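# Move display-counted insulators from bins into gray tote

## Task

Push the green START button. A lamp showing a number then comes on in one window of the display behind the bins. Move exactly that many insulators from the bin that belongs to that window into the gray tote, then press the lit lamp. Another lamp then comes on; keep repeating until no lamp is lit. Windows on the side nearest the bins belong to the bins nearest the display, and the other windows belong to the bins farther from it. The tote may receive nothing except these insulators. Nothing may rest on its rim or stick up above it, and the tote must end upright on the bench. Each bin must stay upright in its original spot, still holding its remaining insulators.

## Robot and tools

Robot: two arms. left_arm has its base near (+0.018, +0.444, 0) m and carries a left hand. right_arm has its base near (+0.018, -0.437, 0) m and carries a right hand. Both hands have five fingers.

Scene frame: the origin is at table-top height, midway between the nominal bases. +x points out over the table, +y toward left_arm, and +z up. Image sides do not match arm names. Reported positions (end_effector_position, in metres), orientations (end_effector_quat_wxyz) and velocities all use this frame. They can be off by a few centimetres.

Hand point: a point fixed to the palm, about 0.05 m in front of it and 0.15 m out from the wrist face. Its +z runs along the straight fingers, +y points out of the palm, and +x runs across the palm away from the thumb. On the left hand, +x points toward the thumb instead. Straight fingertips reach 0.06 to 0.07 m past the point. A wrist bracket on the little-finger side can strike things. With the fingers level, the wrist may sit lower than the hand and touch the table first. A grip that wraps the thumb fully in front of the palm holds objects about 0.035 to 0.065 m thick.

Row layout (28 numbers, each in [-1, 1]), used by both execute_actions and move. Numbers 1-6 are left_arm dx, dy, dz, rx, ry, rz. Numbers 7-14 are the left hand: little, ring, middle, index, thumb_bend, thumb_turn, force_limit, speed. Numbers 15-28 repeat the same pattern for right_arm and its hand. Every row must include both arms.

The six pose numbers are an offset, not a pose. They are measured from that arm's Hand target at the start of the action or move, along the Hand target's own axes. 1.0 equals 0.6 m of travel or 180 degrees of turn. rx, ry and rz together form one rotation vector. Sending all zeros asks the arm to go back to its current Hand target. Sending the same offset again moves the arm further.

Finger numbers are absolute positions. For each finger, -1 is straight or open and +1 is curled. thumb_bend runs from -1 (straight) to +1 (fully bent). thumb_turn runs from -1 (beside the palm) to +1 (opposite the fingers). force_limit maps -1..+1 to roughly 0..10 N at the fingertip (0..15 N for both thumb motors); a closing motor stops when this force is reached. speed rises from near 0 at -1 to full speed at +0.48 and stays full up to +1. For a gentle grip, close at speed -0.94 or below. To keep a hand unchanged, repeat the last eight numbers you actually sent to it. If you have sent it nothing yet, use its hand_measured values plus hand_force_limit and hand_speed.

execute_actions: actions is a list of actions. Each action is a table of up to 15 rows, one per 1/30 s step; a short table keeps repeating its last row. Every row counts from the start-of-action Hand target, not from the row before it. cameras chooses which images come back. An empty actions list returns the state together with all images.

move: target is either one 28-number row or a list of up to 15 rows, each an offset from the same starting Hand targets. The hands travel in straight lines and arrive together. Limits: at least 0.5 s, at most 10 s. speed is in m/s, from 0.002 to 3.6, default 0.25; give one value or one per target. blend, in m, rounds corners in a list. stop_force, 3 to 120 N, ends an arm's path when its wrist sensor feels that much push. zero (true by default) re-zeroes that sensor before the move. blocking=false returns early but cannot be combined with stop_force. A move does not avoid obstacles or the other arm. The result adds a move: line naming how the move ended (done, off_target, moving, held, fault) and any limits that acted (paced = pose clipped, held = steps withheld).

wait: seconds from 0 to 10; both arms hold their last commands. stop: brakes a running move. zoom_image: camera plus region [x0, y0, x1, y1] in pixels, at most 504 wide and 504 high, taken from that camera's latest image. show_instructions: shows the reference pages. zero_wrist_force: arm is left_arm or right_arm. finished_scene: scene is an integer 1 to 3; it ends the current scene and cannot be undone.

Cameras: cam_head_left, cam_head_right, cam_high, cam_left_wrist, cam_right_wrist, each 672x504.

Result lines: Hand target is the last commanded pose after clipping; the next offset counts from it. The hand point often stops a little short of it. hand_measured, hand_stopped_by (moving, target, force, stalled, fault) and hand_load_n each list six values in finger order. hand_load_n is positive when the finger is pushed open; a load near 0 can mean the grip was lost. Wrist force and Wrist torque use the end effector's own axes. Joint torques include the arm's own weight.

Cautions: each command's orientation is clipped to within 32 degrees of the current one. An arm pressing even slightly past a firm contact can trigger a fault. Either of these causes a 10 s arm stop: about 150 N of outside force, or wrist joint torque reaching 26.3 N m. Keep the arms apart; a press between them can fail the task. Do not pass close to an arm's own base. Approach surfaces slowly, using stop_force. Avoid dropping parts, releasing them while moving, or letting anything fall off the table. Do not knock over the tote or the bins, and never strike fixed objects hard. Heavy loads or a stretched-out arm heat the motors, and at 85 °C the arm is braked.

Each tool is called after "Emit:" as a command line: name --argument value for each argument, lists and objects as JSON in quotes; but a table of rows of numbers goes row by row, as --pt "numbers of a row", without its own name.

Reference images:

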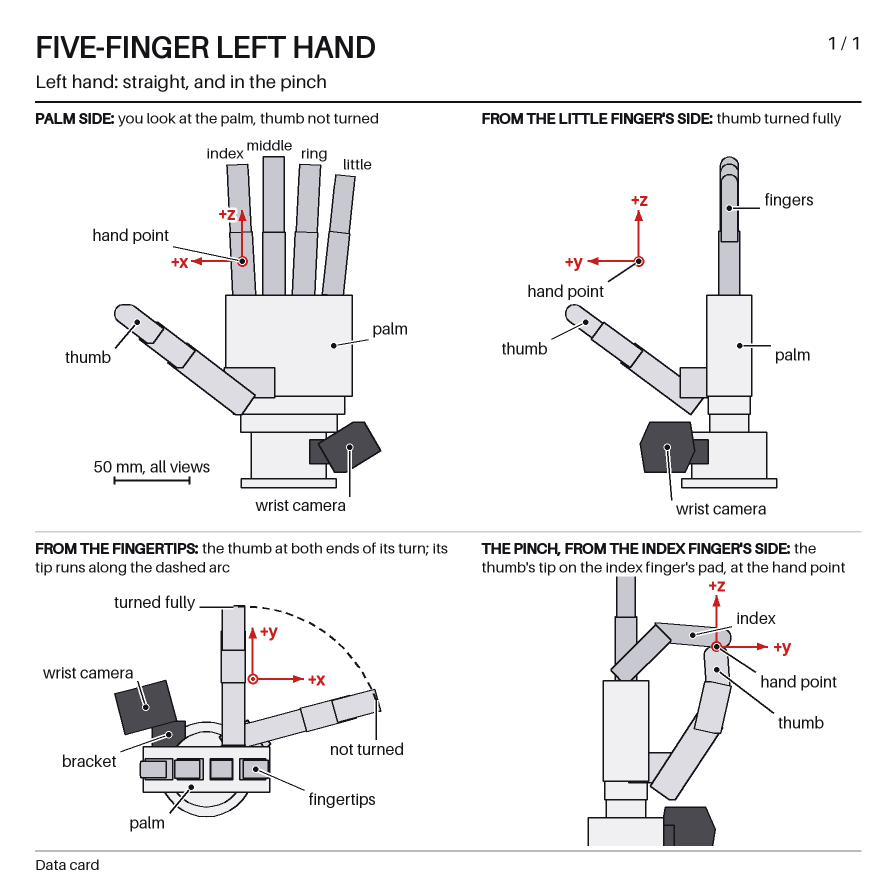

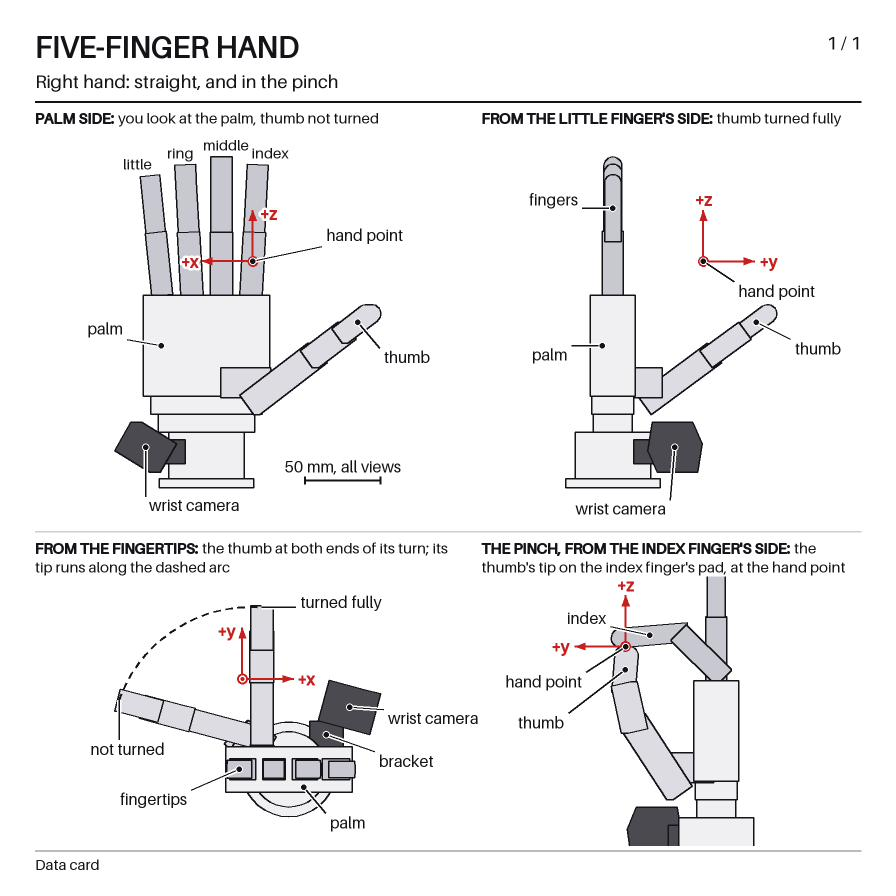

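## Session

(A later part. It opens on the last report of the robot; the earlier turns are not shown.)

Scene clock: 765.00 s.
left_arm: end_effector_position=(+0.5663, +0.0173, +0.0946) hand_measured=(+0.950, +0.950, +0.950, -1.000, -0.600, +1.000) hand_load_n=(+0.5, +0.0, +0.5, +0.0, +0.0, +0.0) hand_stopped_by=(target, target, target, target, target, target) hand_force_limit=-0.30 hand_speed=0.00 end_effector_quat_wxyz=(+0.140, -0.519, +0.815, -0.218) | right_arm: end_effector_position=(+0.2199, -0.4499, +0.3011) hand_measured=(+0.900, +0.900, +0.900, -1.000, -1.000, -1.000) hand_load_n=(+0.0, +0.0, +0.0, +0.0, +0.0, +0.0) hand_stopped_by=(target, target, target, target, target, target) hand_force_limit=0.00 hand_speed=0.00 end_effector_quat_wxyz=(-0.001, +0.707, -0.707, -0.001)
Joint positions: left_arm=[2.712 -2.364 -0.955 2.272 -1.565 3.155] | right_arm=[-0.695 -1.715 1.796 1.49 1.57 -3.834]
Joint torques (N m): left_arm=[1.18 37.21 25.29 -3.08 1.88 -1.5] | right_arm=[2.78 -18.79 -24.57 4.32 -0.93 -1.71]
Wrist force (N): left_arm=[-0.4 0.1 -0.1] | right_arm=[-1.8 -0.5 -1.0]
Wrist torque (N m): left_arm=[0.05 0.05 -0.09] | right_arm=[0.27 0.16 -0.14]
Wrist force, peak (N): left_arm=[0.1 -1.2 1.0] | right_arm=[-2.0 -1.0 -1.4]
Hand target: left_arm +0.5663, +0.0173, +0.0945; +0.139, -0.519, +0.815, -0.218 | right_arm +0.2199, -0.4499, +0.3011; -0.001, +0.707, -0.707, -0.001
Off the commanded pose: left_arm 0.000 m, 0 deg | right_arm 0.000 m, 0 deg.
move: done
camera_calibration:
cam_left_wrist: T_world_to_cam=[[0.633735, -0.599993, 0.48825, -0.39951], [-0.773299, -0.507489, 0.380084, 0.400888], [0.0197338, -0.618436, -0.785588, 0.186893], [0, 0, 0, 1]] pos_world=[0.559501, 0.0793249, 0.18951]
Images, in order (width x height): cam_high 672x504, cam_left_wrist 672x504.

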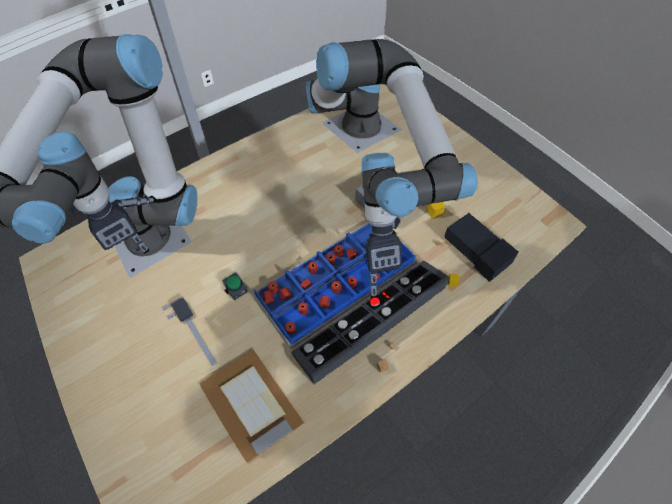

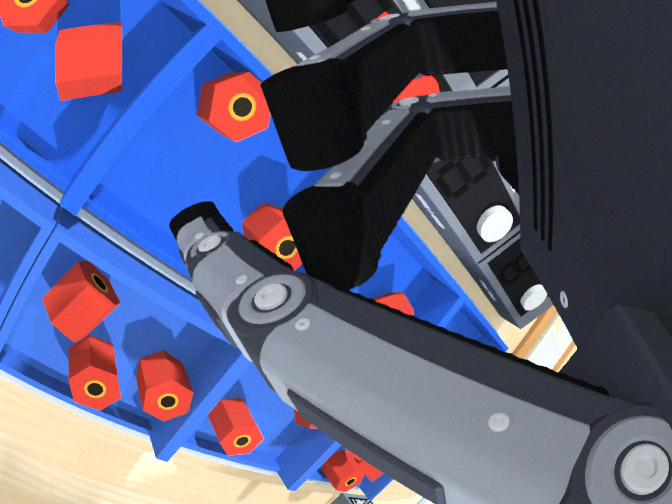

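Emit:
move --target '[0,0.0375,0.065,0,0,0,0.95,0.95,0.95,-1,-0.6,1,-0.3,0,0,0,0,0,0,0,0.9,0.9,0.9,-1,-1,-1,0,0]' --speed 0.03 --stop_force 4 --cameras '["cam_head_left","cam_high"]'

Emit:
zoom_image --camera "cam_head_left" --region '[180, 225, 400, 360]'

Scene clock: 772.37 s.
left_arm: end_effector_position=(+0.5664, +0.0173, +0.0638) hand_measured=(+0.950, +0.950, +0.950, -1.000, -0.600, +1.000) hand_load_n=(+0.0, +0.0, +0.0, +0.0, +0.0, +0.0) hand_stopped_by=(target, target, target, target, target, target) hand_force_limit=-0.30 hand_speed=0.00 end_effector_quat_wxyz=(+0.139, -0.519, +0.815, -0.218) | right_arm: end_effector_position=(+0.2199, -0.4499, +0.3011) hand_measured=(+0.900, +0.900, +0.900, -1.000, -1.000, -1.000) hand_load_n=(+0.0, +0.0, +0.0, +0.0, +0.0, +0.0) hand_stopped_by=(target, target, target, target, target, target) hand_force_limit=0.00 hand_speed=0.00 end_effector_quat_wxyz=(-0.001, +0.707, -0.707, -0.001)
Joint positions: left_arm=[2.712 -2.383 -1.002 2.337 -1.564 3.155] | right_arm=[-0.695 -1.715 1.796 1.49 1.57 -3.834]
Joint torques (N m): left_arm=[5.8 58.09 15.8 -0.01 0.55 -0.16] | right_arm=[2.68 -18.48 -23.91 4.36 -0.99 -1.76]
Wrist force (N): left_arm=[0.2 0.0 -3.4] | right_arm=[-1.6 -1.0 -1.2]
Wrist torque (N m): left_arm=[0.24 0.10 -0.05] | right_arm=[0.21 0.12 -0.13]
Wrist force, peak (N): left_arm=[-0.4 -3.0 -4.4] | right_arm=[-2.0 -1.0 -1.5]
Hand target: left_arm +0.5664, +0.0173, +0.0637; +0.139, -0.519, +0.815, -0.218 (not the last commanded pose) | right_arm +0.2199, -0.4499, +0.3011; -0.001, +0.707, -0.707, -0.001
Off the commanded pose: left_arm 0.014 m, 0 deg | right_arm 0.000 m, 0 deg.
move: contact (left_arm)
Images, in order (width x height): cam_head_left 672x504, cam_high 672x504.

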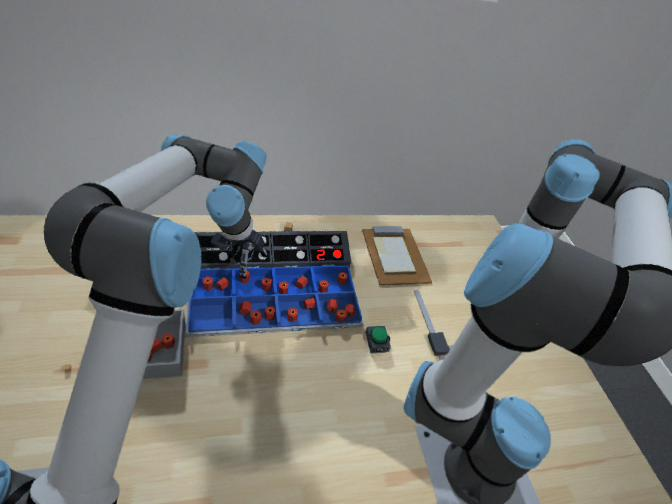

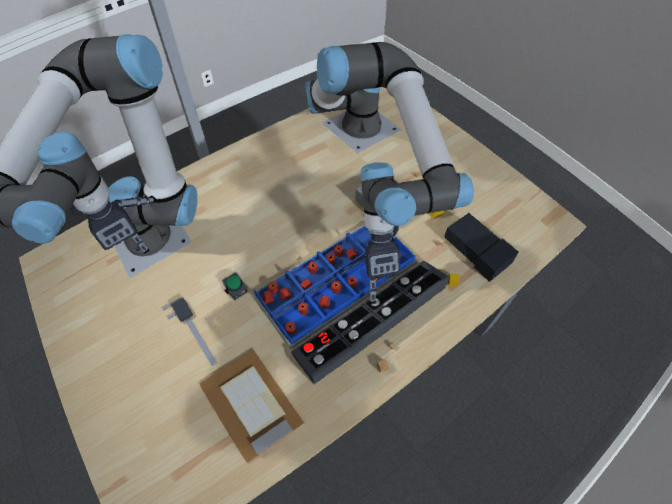

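Scaled by 2.291.

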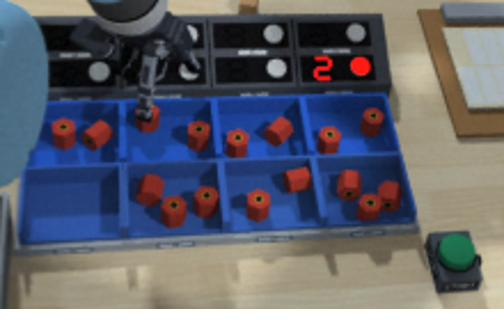

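Emit:
move --pt "0 -0.05 -0.0866 0 0 0 0.95 0.95 0.95 -1 -0.6 1 -0.3 0 0 0 0 0 0 0 0.9 0.9 0.9 -1 -1 -1 0 0" --pt "0.3132 -0.1727 -0.0857 0.145 0.0428 0.1126 0.95 0.95 0.05 0.05 -0.6 1 -0.3 0 0 0 0 0 0 0 0.9 0.9 0.9 -1 -1 -1 0 0" --speed 0.25 --blend '[0.01,0]' --cameras '["cam_left_wrist","cam_high"]'

Emit:
zoom_image --camera "cam_left_wrist" --region '[0, 0, 400, 400]'

Scene clock: 792.03 s.
left_arm: end_effector_position=(+0.5449, -0.1801, +0.1599) hand_measured=(+0.950, +0.950, +0.050, +0.050, -0.600, +1.000) hand_load_n=(+0.0, +0.5, +0.0, +0.0, +0.0, +0.0) hand_stopped_by=(target, target, target, target, target, target) hand_force_limit=-0.30 hand_speed=0.00 end_effector_quat_wxyz=(+0.234, -0.308, +0.830, -0.401) | right_arm: end_effector_position=(+0.2199, -0.4499, +0.3011) hand_measured=(+0.900, +0.900, +0.900, -1.000, -1.000, -1.000) hand_load_n=(+0.0, +0.0, +0.0, +0.0, +0.0, +0.0) hand_stopped_by=(target, target, target, target, target, target) hand_force_limit=0.00 hand_speed=0.00 end_effector_quat_wxyz=(-0.001, +0.707, -0.707, -0.001)
Joint positions: left_arm=[2.455 -2.35 -0.862 2.607 -1.564 3.318] | right_arm=[-0.695 -1.715 1.796 1.49 1.57 -3.834]
Joint torques (N m): left_arm=[-5.84 60.4 10.85 0.86 -2.5 1.42] | right_arm=[2.51 -18.99 -23.78 4.31 -1.04 -1.7]
Wrist force (N): left_arm=[-0.4 -0.5 0.1] | right_arm=[-1.6 -0.5 -1.3]
Wrist torque (N m): left_arm=[-0.06 0.02 -0.04] | right_arm=[0.28 0.13 -0.13]
Wrist force, peak (N): left_arm=[0.4 -0.2 -3.4] | right_arm=[-2.1 -0.9 -1.4]
Hand target: left_arm +0.5449, -0.1801, +0.1599; +0.234, -0.308, +0.830, -0.401 | right_arm +0.2199, -0.4499, +0.3011; -0.001, +0.707, -0.707, -0.001
Off the commanded pose: left_arm 0.000 m, 0 deg | right_arm 0.000 m, 0 deg.
move: done
camera_calibration:
cam_left_wrist: T_world_to_cam=[[0.113337, -0.656295, 0.745944, -0.304139], [-0.989933, -0.138655, 0.0284163, 0.500043], [0.0847798, -0.741655, -0.665402, 0.0396123], [0, 0, 0, 1]] pos_world=[0.526121, -0.100892, 0.239019]
Images, in order (width x height): cam_high 672x504, cam_left_wrist 672x504.

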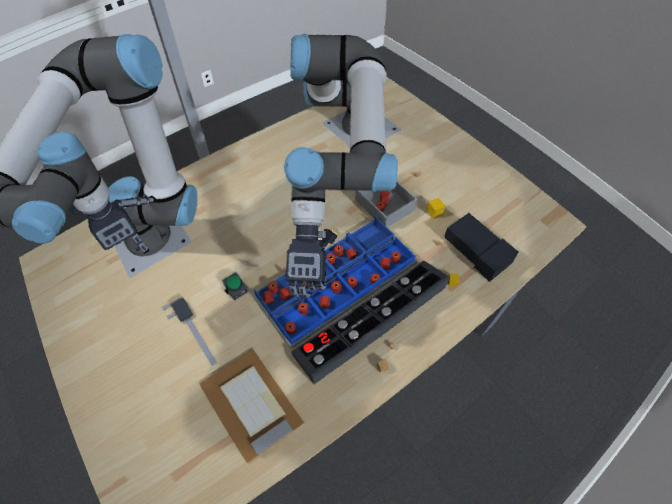

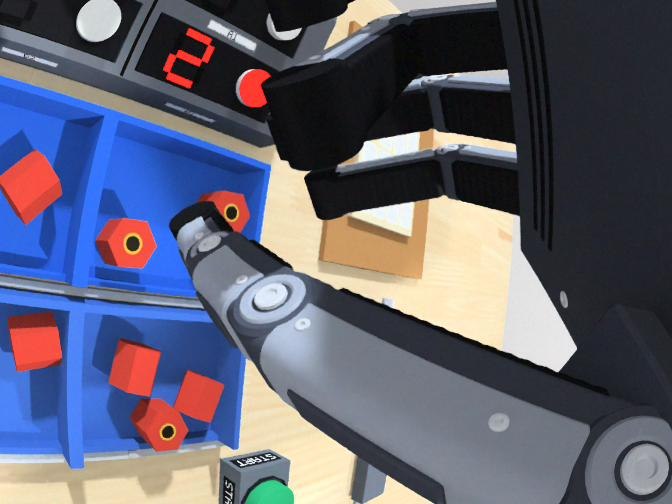

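Scaled by 1.260 from the camera's 672x504 image, which has a finer 960x720 frame.

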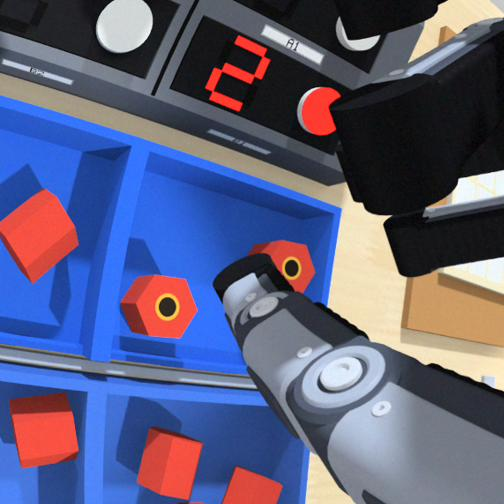

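Emit:
move --target '[0.051,0.112,0.0917,-0.0389,0,0,0.95,0.95,0.1,0.1,-0.7,1,-0.3,0,0,0,0,0,0,0,0.9,0.9,0.9,-1,-1,-1,0,0]' --speed 0.2

Emit:
move --target '[0.0099,0.0521,0.0469,0,0,0,0.95,0.95,0.1,0.1,-0.7,1,-0.3,0,0,0,0,0,0,0,0.9,0.9,0.9,-1,-1,-1,0,0]' --speed 0.05 --stop_force 4 --cameras '["cam_left_wrist"]'

Scene clock: 819.20 s.
left_arm: end_effector_position=(+0.5366, -0.1976, +0.0699) hand_measured=(+0.950, +0.950, +0.100, +0.100, -0.700, +1.000) hand_load_n=(+0.0, +0.0, +0.0, +0.0, +0.0, +0.0) hand_stopped_by=(target, target, target, target, target, target) hand_force_limit=-0.30 hand_speed=0.00 end_effector_quat_wxyz=(+0.215, -0.322, +0.853, -0.350) | right_arm: end_effector_position=(+0.2199, -0.4499, +0.3011) hand_measured=(+0.900, +0.900, +0.900, -1.000, -1.000, -1.000) hand_load_n=(+0.0, +0.0, +0.0, +0.0, +0.0, +0.0) hand_stopped_by=(target, target, target, target, target, target) hand_force_limit=0.00 hand_speed=0.00 end_effector_quat_wxyz=(-0.001, +0.707, -0.707, -0.001)
Joint positions: left_arm=[2.419 -2.517 -0.758 2.549 -1.612 3.294] | right_arm=[-0.695 -1.715 1.796 1.49 1.57 -3.834]
Joint torques (N m): left_arm=[8.57 44.53 14.72 0.25 2.02 1.89] | right_arm=[3.06 -18.64 -23.53 4.4 -0.91 -1.79]
Wrist force (N): left_arm=[-0.5 -0.4 0.1] | right_arm=[-2.0 -1.0 -1.3]
Wrist torque (N m): left_arm=[-0.04 0.04 -0.08] | right_arm=[0.20 0.19 -0.17]
Wrist force, peak (N): left_arm=[-1.1 -1.6 -1.1] | right_arm=[-2.1 -0.8 -1.6]
Hand target: left_arm +0.5367, -0.1975, +0.0698; +0.215, -0.322, +0.853, -0.350 | right_arm +0.2199, -0.4499, +0.3011; -0.001, +0.707, -0.707, -0.001
Off the commanded pose: left_arm 0.000 m, 0 deg | right_arm 0.000 m, 0 deg.
move: done

Scene clock: 821.17 s.
left_arm: end_effector_position=(+0.5367, -0.1975, +0.0273) hand_measured=(+0.950, +0.950, +0.100, +0.100, -0.700, +1.000) hand_load_n=(+0.0, +0.0, +0.0, +0.0, -1.0, +0.5) hand_stopped_by=(target, target, target, target, target, target) hand_force_limit=-0.30 hand_speed=0.00 end_effector_quat_wxyz=(+0.215, -0.322, +0.853, -0.350) | right_arm: end_effector_position=(+0.2199, -0.4499, +0.3011) hand_measured=(+0.900, +0.900, +0.900, -1.000, -1.000, -1.000) hand_load_n=(+0.0, +0.5, +0.0, +0.0, +0.0, +0.0) hand_stopped_by=(target, target, target, target, target, target) hand_force_limit=0.00 hand_speed=0.00 end_effector_quat_wxyz=(-0.001, +0.707, -0.707, -0.001)
Joint positions: left_arm=[2.419 -2.542 -0.821 2.637 -1.612 3.294] | right_arm=[-0.695 -1.715 1.796 1.49 1.57 -3.834]
Joint torques (N m): left_arm=[10.55 63.54 25.54 0.06 2.16 2.03] | right_arm=[2.8 -18.52 -23.86 4.35 -0.94 -1.67]
Wrist force (N): left_arm=[0.1 -1.2 0.8] | right_arm=[-1.7 -1.0 -1.5]
Wrist torque (N m): left_arm=[-0.05 0.03 -0.08] | right_arm=[0.21 0.16 -0.15]
Wrist force, peak (N): left_arm=[0.1 -2.5 0.0] | right_arm=[-2.1 -1.2 -1.2]
Hand target: left_arm +0.5367, -0.1975, +0.0273; +0.215, -0.322, +0.853, -0.350 | right_arm +0.2199, -0.4499, +0.3011; -0.001, +0.707, -0.707, -0.001
Off the commanded pose: left_arm 0.000 m, 0 deg | right_arm 0.000 m, 0 deg.
move: done
camera_calibration:
cam_left_wrist: T_world_to_cam=[[0.185958, -0.714597, 0.674367, -0.264194], [-0.981851, -0.16117, 0.0999616, 0.482518], [0.0372556, -0.680717, -0.731599, -0.0213701], [0, 0, 0, 1]] pos_world=[0.523686, -0.125572, 0.114296]
Images, in order (width x height): cam_left_wrist 672x504.

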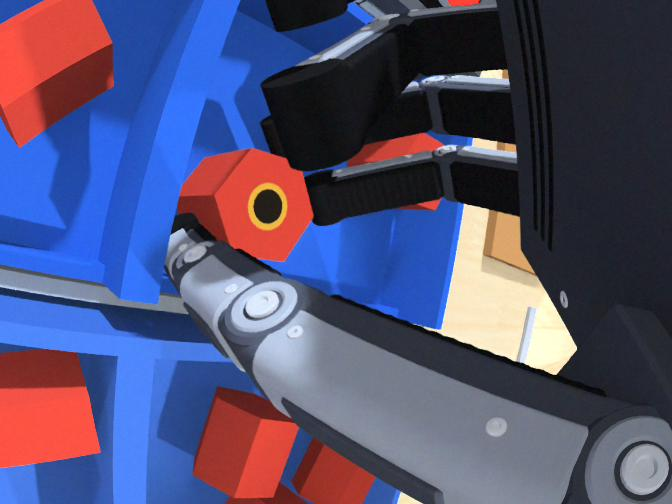

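Emit:
move --pt "0 0 0 0 0 0 0.95 0.95 0.5 0.4 -0.7 1 -0.3 -0.88 0 0 0 0 0 0 0.9 0.9 0.9 -1 -1 -1 0 0" --pt "-0.0232 -0.1227 -0.1104 0 0 0 0.95 0.95 0.5 0.4 -0.7 1 -0.3 -0.88 0 0 0 0 0 0 0.9 0.9 0.9 -1 -1 -1 0 0" --speed 0.1 --cameras '["cam_left_wrist"]'

Scene clock: 826.60 s.
left_arm: end_effector_position=(+0.5367, -0.1977, +0.1273) hand_measured=(+0.950, +0.950, +0.198, +0.320, -0.702, +1.000) hand_load_n=(+0.0, +0.0, +1.5, +4.0, +6.0, +0.5) hand_stopped_by=(target, target, force, force, target, target) hand_force_limit=-0.30 hand_speed=-0.88 end_effector_quat_wxyz=(+0.215, -0.322, +0.853, -0.350) | right_arm: end_effector_position=(+0.2199, -0.4499, +0.3011) hand_measured=(+0.900, +0.900, +0.900, -1.000, -1.000, -1.000) hand_load_n=(+0.0, +0.0, +0.0, +0.0, +0.0, +0.0) hand_stopped_by=(target, target, target, target, target, target) hand_force_limit=0.00 hand_speed=0.00 end_effector_quat_wxyz=(-0.001, +0.707, -0.707, -0.001)
Joint positions: left_arm=[2.419 -2.504 -0.636 2.414 -1.612 3.294] | right_arm=[-0.695 -1.715 1.796 1.49 1.57 -3.834]
Joint torques (N m): left_arm=[-7.66 44.52 16.53 -0.9 -2.61 -1.23] | right_arm=[2.42 -18.7 -24.39 4.44 -0.93 -1.75]
Wrist force (N): left_arm=[-0.5 -0.3 0.2] | right_arm=[-2.0 -0.9 -1.2]
Wrist torque (N m): left_arm=[-0.04 0.03 -0.08] | right_arm=[0.22 0.19 -0.17]
Wrist force, peak (N): left_arm=[1.7 -3.8 1.5] | right_arm=[-1.9 -0.9 -1.7]
Hand target: left_arm +0.5366, -0.1976, +0.1273; +0.215, -0.322, +0.853, -0.350 | right_arm +0.2199, -0.4499, +0.3011; -0.001, +0.707, -0.707, -0.001
Off the commanded pose: left_arm 0.000 m, 0 deg | right_arm 0.000 m, 0 deg.
move: done
camera_calibration:
cam_left_wrist: T_world_to_cam=[[0.185884, -0.714501, 0.674488, -0.33175], [-0.981861, -0.161171, 0.0998617, 0.472516], [0.0373566, -0.680817, -0.7315, 0.0515678], [0, 0, 0, 1]] pos_world=[0.523685, -0.125772, 0.214297]
Images, in order (width x height): cam_left_wrist 672x504.

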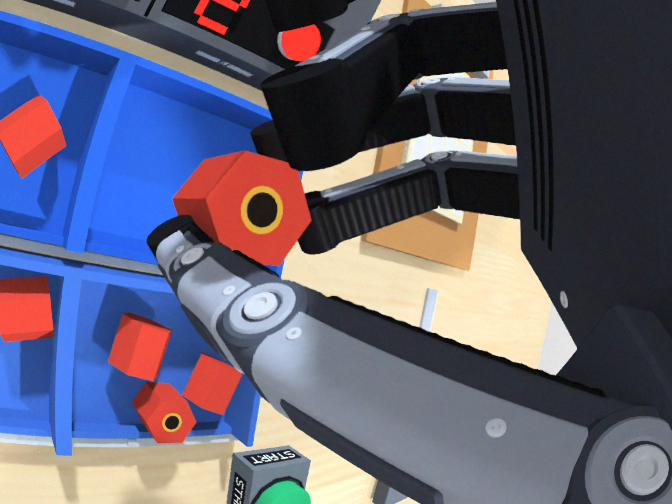

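Emit:
move --pt "-0.2617 0.4925 -0.4863 -0.0348 -0.184 -0.1657 0.95 0.95 0.5 0.4 -0.7 1 -0.3 -0.88 0 0 0 0 0 0 0.9 0.9 0.9 -1 -1 -1 0 0" --pt "-0.2397 0.609 -0.3813 -0.0348 -0.184 -0.1657 0.95 0.95 0.5 0.4 -0.7 1 -0.3 -0.88 0 0 0 0 0 0 0.9 0.9 0.9 -1 -1 -1 0 0" --pt "-0.2397 0.609 -0.3813 -0.0348 -0.184 -0.1657 0.95 0.95 0.05 0.05 -0.7 1 -0.3 -0.7 0 0 0 0 0 0 0.9 0.9 0.9 -1 -1 -1 0 0" --pt "-0.2617 0.4925 -0.4863 -0.0348 -0.184 -0.1657 0.95 0.95 0.05 0.05 -0.7 1 -0.3 -0.7 0 0 0 0 0 0 0.9 0.9 0.9 -1 -1 -1 0 0" --speed '[0.35,0.12,0.1,0.2]' --cameras '["cam_left_wrist","cam_high"]'

Scene clock: 856.73 s.
left_arm: end_effector_position=(+0.3559, +0.2079, +0.1255) hand_measured=(+0.950, +0.950, +0.050, +0.050, -0.700, +1.000) hand_load_n=(+0.0, +0.0, +0.0, +0.0, +0.0, +0.0) hand_stopped_by=(target, target, target, target, target, target) hand_force_limit=-0.30 hand_speed=-0.70 end_effector_quat_wxyz=(-0.332, +0.624, -0.665, +0.241) | right_arm: end_effector_position=(+0.2199, -0.4499, +0.3011) hand_measured=(+0.900, +0.900, +0.900, -1.000, -1.000, -1.000) hand_load_n=(+0.0, +0.0, +0.0, +0.0, +0.0, +0.0) hand_stopped_by=(target, target, target, target, target, target) hand_force_limit=0.00 hand_speed=0.00 end_effector_quat_wxyz=(-0.001, +0.707, -0.707, -0.001)
Joint positions: left_arm=[2.702 -1.562 -2.053 2.808 -1.979 2.938] | right_arm=[-0.695 -1.715 1.796 1.49 1.57 -3.834]
Joint torques (N m): left_arm=[-7.31 24.58 24.05 -2.61 -2.8 -1.39] | right_arm=[2.55 -18.35 -24.16 4.3 -0.83 -1.79]
Wrist force (N): left_arm=[-0.1 -0.3 0.0] | right_arm=[-1.7 -0.9 -1.3]
Wrist torque (N m): left_arm=[-0.01 -0.02 -0.07] | right_arm=[0.22 0.14 -0.15]
Wrist force, peak (N): left_arm=[-0.6 -3.2 -1.1] | right_arm=[-2.2 -0.6 -1.6]
Hand target: left_arm +0.3560, +0.2079, +0.1256; -0.333, +0.624, -0.665, +0.241 | right_arm +0.2199, -0.4499, +0.3011; -0.001, +0.707, -0.707, -0.001
Off the commanded pose: left_arm 0.000 m, 0 deg | right_arm 0.000 m, 0 deg.
move: done
camera_calibration:
cam_left_wrist: T_world_to_cam=[[0.636187, -0.373803, 0.674935, -0.23823], [-0.580291, -0.808334, 0.0992924, 0.352232], [0.508457, -0.454828, -0.731166, 0.118419], [0, 0, 0, 1]] pos_world=[0.295745, 0.24953, 0.2124]
Images, in order (width x height): cam_high 672x504, cam_left_wrist 672x504.

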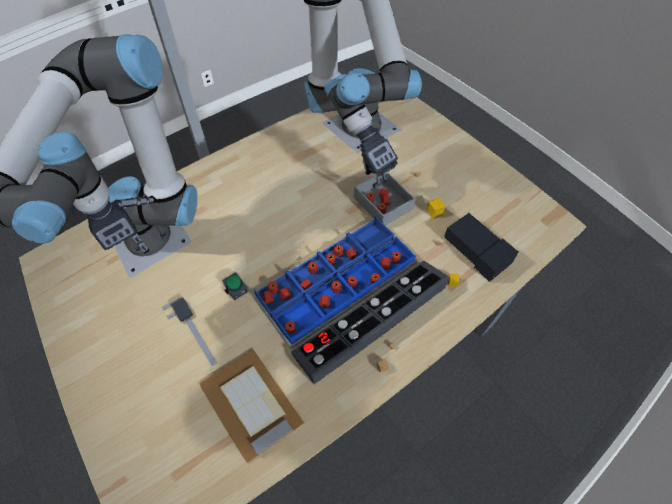

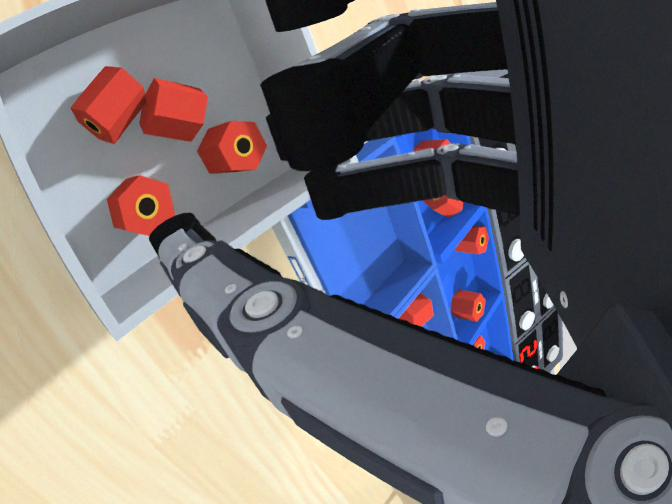

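Emit:
move --target '[0.7627,-0.25,0.2323,0.0931,0.0712,-0.1077,0.95,0.95,0.02,0.95,-0.6,1,-0.3,0,0,0,0,0,0,0,0.9,0.9,0.9,-1,-1,-1,0,0]' --speed 0.3 --cameras '["cam_left_wrist"]'

Emit:
zoom_image --camera "cam_left_wrist" --region '[0, 0, 400, 400]'

Scene clock: 890.97 s.
left_arm: end_effector_position=(+0.5598, -0.2478, +0.0794) hand_measured=(+0.950, +0.950, +0.020, +0.950, -0.600, +1.000) hand_load_n=(+0.0, +0.0, +0.0, +0.0, +0.0, +0.0) hand_stopped_by=(target, target, target, target, target, target) hand_force_limit=-0.30 hand_speed=0.00 end_effector_quat_wxyz=(-0.298, +0.641, -0.541, +0.455) end_effector_velocity=(+0.002, +0.000, +0.002) end_effector_angular_velocity=(-0.003, -0.003, +0.001) | right_arm: end_effector_position=(+0.2199, -0.4499, +0.3011) hand_measured=(+0.900, +0.900, +0.900, -1.000, -1.000, -1.000) hand_load_n=(+0.0, +0.5, +0.0, +0.0, +0.0, +0.0) hand_stopped_by=(target, target, target, target, target, target) hand_force_limit=0.00 hand_speed=0.00 end_effector_quat_wxyz=(-0.001, +0.707, -0.707, -0.001)
Joint positions: left_arm=[2.255 -2.591 -0.74 2.779 -2.25 2.484] | right_arm=[-0.695 -1.715 1.796 1.49 1.57 -3.834]
Joint velocities: left_arm=[0.002 -0.001 0.005 0.001 0.001 0.002] | right_arm=[within noise]
Joint torques (N m): left_arm=[8.79 44.87 27.81 -1.01 1.92 2.09] | right_arm=[2.42 -19.4 -24 4.4 -0.91 -1.66]
Wrist force (N): left_arm=[-0.1 -0.4 -0.1] | right_arm=[-1.7 -0.4 -1.3]
Wrist torque (N m): left_arm=[-0.03 0.03 0.01] | right_arm=[0.29 0.15 -0.13]
Wrist force, peak (N): left_arm=[-2.0 -0.1 -0.6] | right_arm=[-2.0 -0.8 -1.6]
Hand target: left_arm +0.5599, -0.2478, +0.0794; -0.299, +0.641, -0.541, +0.455 | right_arm +0.2199, -0.4499, +0.3011; -0.001, +0.707, -0.707, -0.001
Off the commanded pose: left_arm 0.000 m, 0 deg | right_arm 0.000 m, 0 deg.
move: done
camera_calibration:
cam_left_wrist: T_world_to_cam=[[0.397514, -0.03793, 0.916812, -0.309661], [-0.616895, -0.750698, 0.236417, 0.130684], [0.679282, -0.659556, -0.321812, -0.405111], [0, 0, 0, 1]] pos_world=[0.478897, -0.180835, 0.122636]
Images, in order (width x height): cam_left_wrist 672x504.

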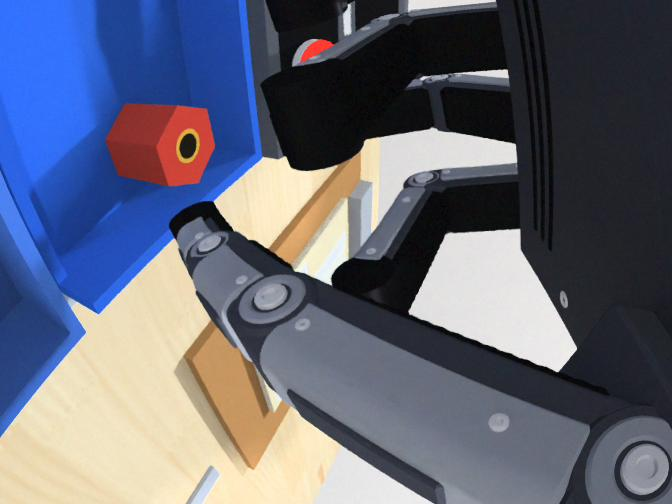

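Scaled by 1.260 from the camera's 672x504 image, which has a finer 960x720 frame.

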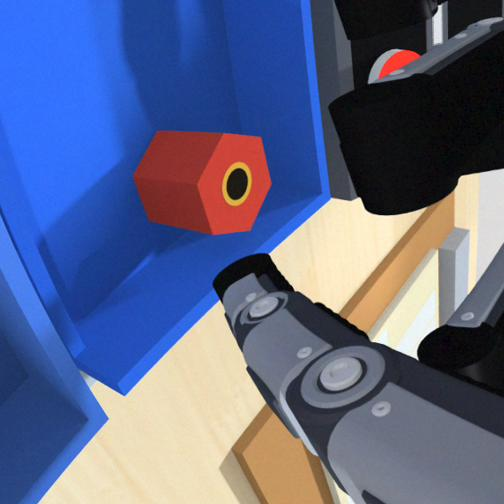

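Emit:
move --target '[-0.0083,0.0197,0.0113,-0.0158,0.0535,0.0249,0.95,0.95,0.02,0.95,-0.6,1,-0.3,0,0,0,0,0,0,0,0.9,0.9,0.9,-1,-1,-1,0,0]' --speed 0.15

Emit:
move --target '[-0.0121,0.0409,0.019,0,0,0,0.95,0.95,0.02,0.95,-0.6,1,-0.3,0,0,0,0,0,0,0,0.9,0.9,0.9,-1,-1,-1,0,0]' --speed 0.04 --stop_force 4 --cameras '["cam_left_wrist"]'

Scene clock: 912.60 s.
left_arm: end_effector_position=(+0.5611, -0.2464, +0.0651) hand_measured=(+0.950, +0.950, +0.020, +0.950, -0.600, +1.000) hand_load_n=(+0.0, +0.5, +0.0, +0.0, +0.0, +0.0) hand_stopped_by=(target, target, target, target, target, target) hand_force_limit=-0.30 hand_speed=0.00 end_effector_quat_wxyz=(-0.254, +0.586, -0.600, +0.482) | right_arm: end_effector_position=(+0.2199, -0.4499, +0.3011) hand_measured=(+0.900, +0.900, +0.900, -1.000, -1.000, -1.000) hand_load_n=(+0.0, +0.0, +0.0, +0.0, +0.0, +0.5) hand_stopped_by=(target, target, target, target, target, target) hand_force_limit=0.00 hand_speed=0.00 end_effector_quat_wxyz=(-0.001, +0.707, -0.707, -0.001)
Joint positions: left_arm=[2.312 -2.503 -0.937 2.967 -2.033 2.629] | right_arm=[-0.695 -1.715 1.796 1.49 1.57 -3.834]
Joint torques (N m): left_arm=[-4.36 41.82 17.83 0.8 1.39 0.46] | right_arm=[3.16 -18.41 -23.6 4.28 -0.94 -1.73]
Wrist force (N): left_arm=[-0.2 0.0 0.0] | right_arm=[-1.8 -1.0 -1.4]
Wrist torque (N m): left_arm=[0.03 0.03 0.00] | right_arm=[0.22 0.16 -0.16]
Wrist force, peak (N): left_arm=[-0.6 0.0 0.3] | right_arm=[-2.0 -1.1 -1.5]
Hand target: left_arm +0.5610, -0.2465, +0.0649; -0.254, +0.586, -0.600, +0.482 | right_arm +0.2199, -0.4499, +0.3011; -0.001, +0.707, -0.707, -0.001
Off the commanded pose: left_arm 0.000 m, 0 deg | right_arm 0.000 m, 0 deg.
move: done

Scene clock: 914.37 s.
left_arm: end_effector_position=(+0.5610, -0.2465, +0.0369) hand_measured=(+0.950, +0.950, +0.020, +0.950, -0.600, +1.000) hand_load_n=(+0.0, +0.0, +0.0, +0.0, +0.0, +0.0) hand_stopped_by=(target, target, target, target, target, target) hand_force_limit=-0.30 hand_speed=0.00 end_effector_quat_wxyz=(-0.254, +0.586, -0.600, +0.482) | right_arm: end_effector_position=(+0.2199, -0.4499, +0.3011) hand_measured=(+0.900, +0.900, +0.900, -1.000, -1.000, -1.000) hand_load_n=(+0.0, +0.0, +0.0, +0.0, +0.0, +0.0) hand_stopped_by=(target, target, target, target, target, target) hand_force_limit=0.00 hand_speed=0.00 end_effector_quat_wxyz=(-0.001, +0.707, -0.707, -0.001)
Joint positions: left_arm=[2.312 -2.529 -0.962 3.019 -2.032 2.629] | right_arm=[-0.695 -1.715 1.796 1.49 1.57 -3.834]
Joint torques (N m): left_arm=[-5.79 63.69 26.51 -0.62 0.08 1.32] | right_arm=[2.29 -18.63 -23.36 4.44 -0.95 -1.77]
Wrist force (N): left_arm=[-0.1 0.2 -0.1] | right_arm=[-1.4 -0.9 -1.3]
Wrist torque (N m): left_arm=[0.06 0.03 0.00] | right_arm=[0.23 0.10 -0.13]
Wrist force, peak (N): left_arm=[0.2 -0.5 0.0] | right_arm=[-2.0 -0.8 -1.6]
Hand target: left_arm +0.5610, -0.2465, +0.0369; -0.254, +0.586, -0.600, +0.482 | right_arm +0.2199, -0.4499, +0.3011; -0.001, +0.707, -0.707, -0.001
Off the commanded pose: left_arm 0.000 m, 0 deg | right_arm 0.000 m, 0 deg.
move: done
camera_calibration:
cam_left_wrist: T_world_to_cam=[[0.382824, -0.113042, 0.916879, -0.281399], [-0.748794, -0.61925, 0.236297, 0.248801], [0.541066, -0.777014, -0.321709, -0.370154], [0, 0, 0, 1]] pos_world=[0.494305, -0.165355, 0.080136]
Images, in order (width x height): cam_left_wrist 672x504.

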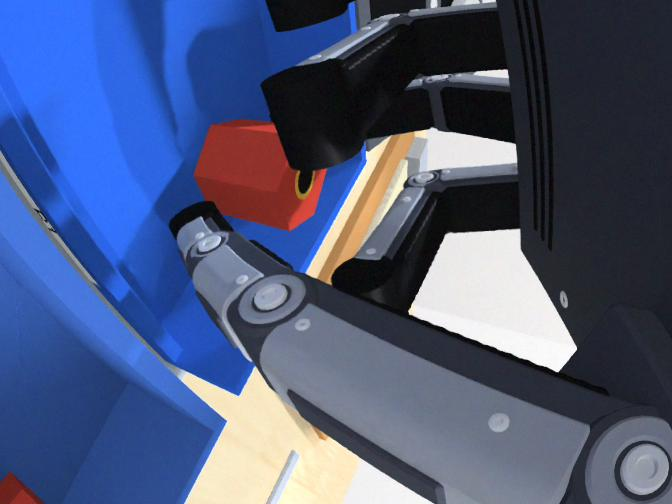

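Emit:
move --target '[0,0,0,0,0,0,0.95,0.95,0.45,0.95,-0.4,1,-0.3,-0.88,0,0,0,0,0,0,0.9,0.9,0.9,-1,-1,-1,0,0]' --speed 0.04 --cameras '["cam_left_wrist"]'

Scene clock: 917.70 s.
left_arm: end_effector_position=(+0.5610, -0.2465, +0.0369) hand_measured=(+0.950, +0.950, +0.108, +0.950, -0.542, +1.000) hand_load_n=(+0.0, +0.0, +5.5, +0.0, +5.5, -0.5) hand_stopped_by=(target, target, force, target, force, target) hand_force_limit=-0.30 hand_speed=-0.88 end_effector_quat_wxyz=(-0.254, +0.586, -0.600, +0.482) | right_arm: end_effector_position=(+0.2199, -0.4499, +0.3011) hand_measured=(+0.900, +0.900, +0.900, -1.000, -1.000, -1.000) hand_load_n=(+0.0, +0.0, +0.5, +0.0, +0.0, +0.0) hand_stopped_by=(target, target, target, target, target, target) hand_force_limit=0.00 hand_speed=0.00 end_effector_quat_wxyz=(-0.001, +0.707, -0.707, -0.001)
Joint positions: left_arm=[2.312 -2.529 -0.962 3.019 -2.032 2.629] | right_arm=[-0.695 -1.715 1.796 1.49 1.57 -3.834]
Joint torques (N m): left_arm=[-2.1 63.32 26.22 1.15 -2.28 1.24] | right_arm=[2.86 -18.6 -23.64 4.41 -1.07 -1.69]
Wrist force (N): left_arm=[0.0 0.2 0.1] | right_arm=[-1.9 -1.0 -1.5]
Wrist torque (N m): left_arm=[0.04 0.01 0.01] | right_arm=[0.21 0.18 -0.16]
Wrist force, peak (N): left_arm=[0.0 0.0 -0.3] | right_arm=[-2.2 -0.9 -1.2]
Hand target: left_arm +0.5610, -0.2465, +0.0369; -0.254, +0.586, -0.600, +0.482 | right_arm +0.2199, -0.4499, +0.3011; -0.001, +0.707, -0.707, -0.001
Off the commanded pose: left_arm 0.000 m, 0 deg | right_arm 0.000 m, 0 deg.
move: done
camera_calibration:
cam_left_wrist: T_world_to_cam=[[0.382824, -0.113042, 0.916879, -0.281399], [-0.748794, -0.61925, 0.236297, 0.248801], [0.541066, -0.777014, -0.321709, -0.370154], [0, 0, 0, 1]] pos_world=[0.494305, -0.165355, 0.080136]
Images, in order (width x height): cam_left_wrist 672x504.

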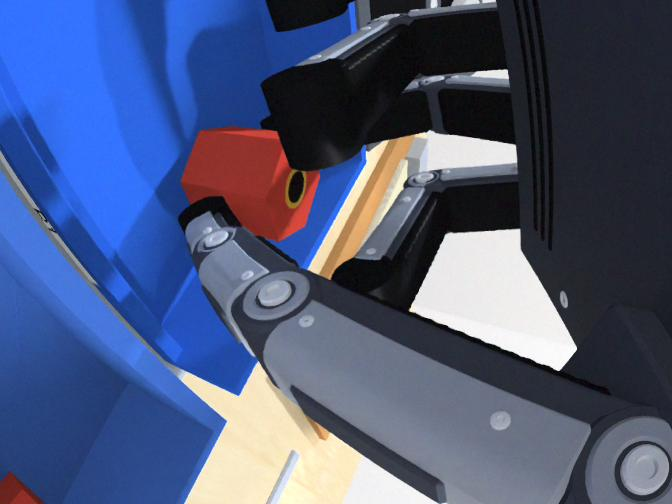

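Emit:
move --target '[0.0431,-0.1459,-0.068,0,0,0,0.95,0.95,0.45,0.95,-0.4,1,-0.3,-0.88,0,0,0,0,0,0,0.9,0.9,0.9,-1,-1,-1,0,0]' --speed 0.1 --cameras '["cam_left_wrist","cam_high"]'

Scene clock: 922.63 s.
left_arm: end_effector_position=(+0.5610, -0.2464, +0.1370) hand_measured=(+0.950, +0.950, +0.108, +0.950, -0.542, +1.000) hand_load_n=(+0.0, +0.0, +6.0, +0.0, +5.0, +0.0) hand_stopped_by=(target, target, force, target, force, target) hand_force_limit=-0.30 hand_speed=-0.88 end_effector_quat_wxyz=(-0.254, +0.586, -0.600, +0.482) | right_arm: end_effector_position=(+0.2199, -0.4499, +0.3011) hand_measured=(+0.900, +0.900, +0.900, -1.000, -1.000, -1.000) hand_load_n=(+0.0, +0.0, +0.0, +0.0, +0.0, +0.0) hand_stopped_by=(target, target, target, target, target, target) hand_force_limit=0.00 hand_speed=0.00 end_effector_quat_wxyz=(-0.001, +0.707, -0.707, -0.001)
Joint positions: left_arm=[2.312 -2.454 -0.841 2.822 -2.032 2.629] | right_arm=[-0.695 -1.715 1.796 1.49 1.57 -3.834]
Joint torques (N m): left_arm=[6.99 42.46 13.98 -0.52 -0.44 -1.19] | right_arm=[2.93 -18.44 -23.16 4.31 -0.83 -1.75]
Wrist force (N): left_arm=[-0.2 0.0 0.0] | right_arm=[-1.9 -0.9 -1.4]
Wrist torque (N m): left_arm=[0.02 0.02 0.02] | right_arm=[0.24 0.18 -0.16]
Wrist force, peak (N): left_arm=[-0.4 1.1 0.4] | right_arm=[-2.2 -1.0 -1.5]
Hand target: left_arm +0.5610, -0.2464, +0.1369; -0.254, +0.586, -0.600, +0.482 | right_arm +0.2199, -0.4499, +0.3011; -0.001, +0.707, -0.707, -0.001
Off the commanded pose: left_arm 0.000 m, 0 deg | right_arm 0.000 m, 0 deg.
move: done
camera_calibration:
cam_left_wrist: T_world_to_cam=[[0.382619, -0.112987, 0.916971, -0.372982], [-0.748873, -0.6192, 0.236181, 0.2253], [0.541103, -0.777062, -0.32153, -0.337963], [0, 0, 0, 1]] pos_world=[0.494304, -0.165254, 0.180137]
Images, in order (width x height): cam_high 672x504, cam_left_wrist 672x504.

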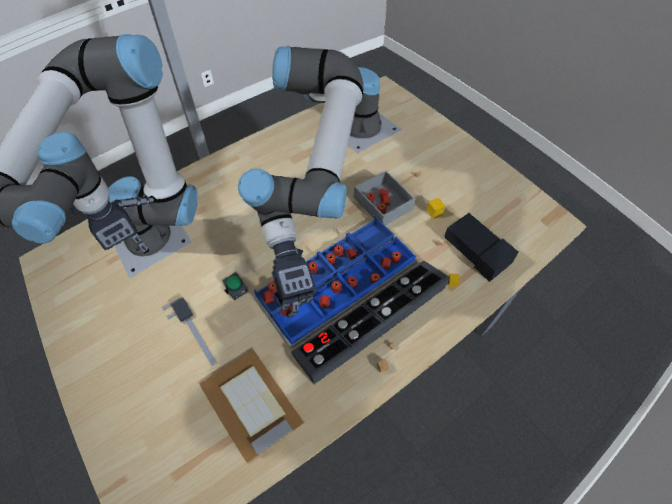

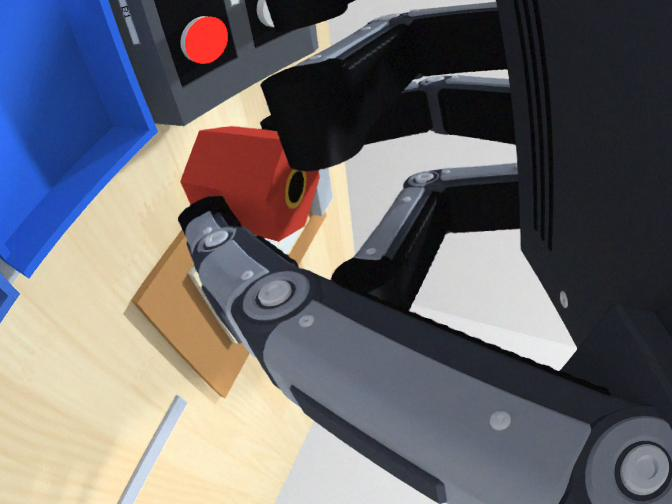

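Emit:
move --pt "-0.7383 0.0088 -0.4587 0 -0.047 0.1007 0.95 0.95 0.45 0.95 -0.4 1 -0.3 -0.88 0 0 0 0 0 0 0.9 0.9 0.9 -1 -1 -1 0 0" --pt "-0.7755 0.1343 -0.4002 0 -0.047 0.1007 0.95 0.95 0.45 0.95 -0.4 1 -0.3 -0.88 0 0 0 0 0 0 0.9 0.9 0.9 -1 -1 -1 0 0" --pt "-0.7755 0.1343 -0.4002 0 -0.047 0.1007 0.95 0.95 0.0 0.95 -0.6 1 -0.3 -0.7 0 0 0 0 0 0 0.9 0.9 0.9 -1 -1 -1 0 0" --pt "-0.7383 0.0088 -0.4587 0 -0.047 0.1007 0.95 0.95 0.0 0.95 -0.6 1 -0.3 -0.7 0 0 0 0 0 0 0.9 0.9 0.9 -1 -1 -1 0 0" --speed '[0.35,0.12,0.1,0.2]' --cameras '["cam_left_wrist","cam_high"]'

Scene clock: 973.53 s.
left_arm: end_effector_position=(+0.4010, +0.2500, +0.1291) hand_measured=(+0.950, +0.950, +0.000, +0.950, -0.600, +1.000) hand_load_n=(+0.0, +0.0, +0.0, +0.0, +0.0, +0.0) hand_stopped_by=(target, target, target, target, target, target) hand_force_limit=-0.30 hand_speed=-0.70 end_effector_quat_wxyz=(+0.370, -0.518, +0.665, -0.391) | right_arm: end_effector_position=(+0.2199, -0.4499, +0.3011) hand_measured=(+0.900, +0.900, +0.900, -1.000, -1.000, -1.000) hand_load_n=(+0.0, +0.0, +0.0, +0.0, +0.0, +0.0) hand_stopped_by=(target, target, target, target, target, target) hand_force_limit=0.00 hand_speed=0.00 end_effector_quat_wxyz=(-0.001, +0.707, -0.707, -0.001)
Joint positions: left_arm=[3.104 -1.316 -2.337 3.216 -1.461 3.288] | right_arm=[-0.695 -1.715 1.796 1.49 1.57 -3.834]
Joint torques (N m): left_arm=[-1.9 16.04 24.84 -1.3 0.11 0.37] | right_arm=[3.2 -18.13 -22.94 4.37 -0.75 -1.7]
Wrist force (N): left_arm=[-0.2 -0.3 0.1] | right_arm=[-1.4 -0.8 -1.4]
Wrist torque (N m): left_arm=[-0.04 -0.02 -0.11] | right_arm=[0.25 0.10 -0.12]
Wrist force, peak (N): left_arm=[1.6 -0.2 1.6] | right_arm=[-2.0 -1.2 -1.6]
Hand target: left_arm +0.4010, +0.2500, +0.1293; +0.370, -0.518, +0.665, -0.391 | right_arm +0.2199, -0.4499, +0.3011; -0.001, +0.707, -0.707, -0.001
Off the commanded pose: left_arm 0.000 m, 0 deg | right_arm 0.000 m, 0 deg.
move: done
camera_calibration:
cam_left_wrist: T_world_to_cam=[[0.323691, -0.418663, 0.848496, -0.13961], [-0.755412, -0.654332, -0.0346781, 0.461067], [0.569716, -0.629739, -0.528065, 0.110247], [0, 0, 0, 1]] pos_world=[0.330677, 0.312668, 0.192665]
Images, in order (width x height): cam_high 672x504, cam_left_wrist 672x504.

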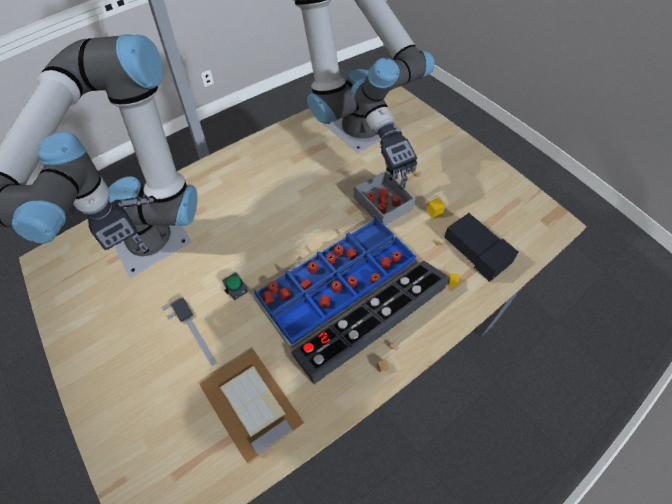

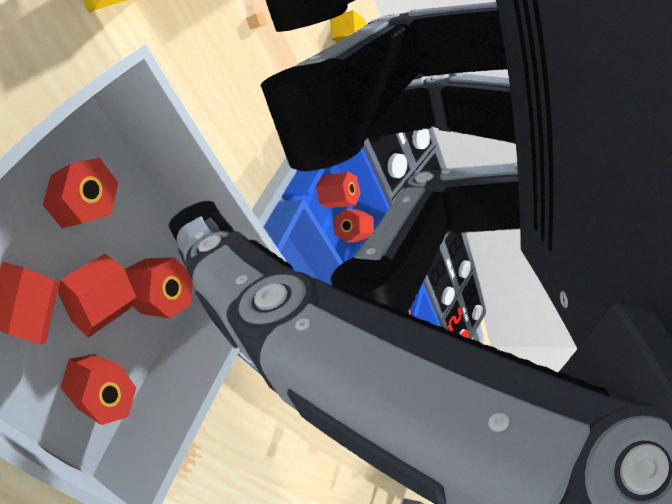

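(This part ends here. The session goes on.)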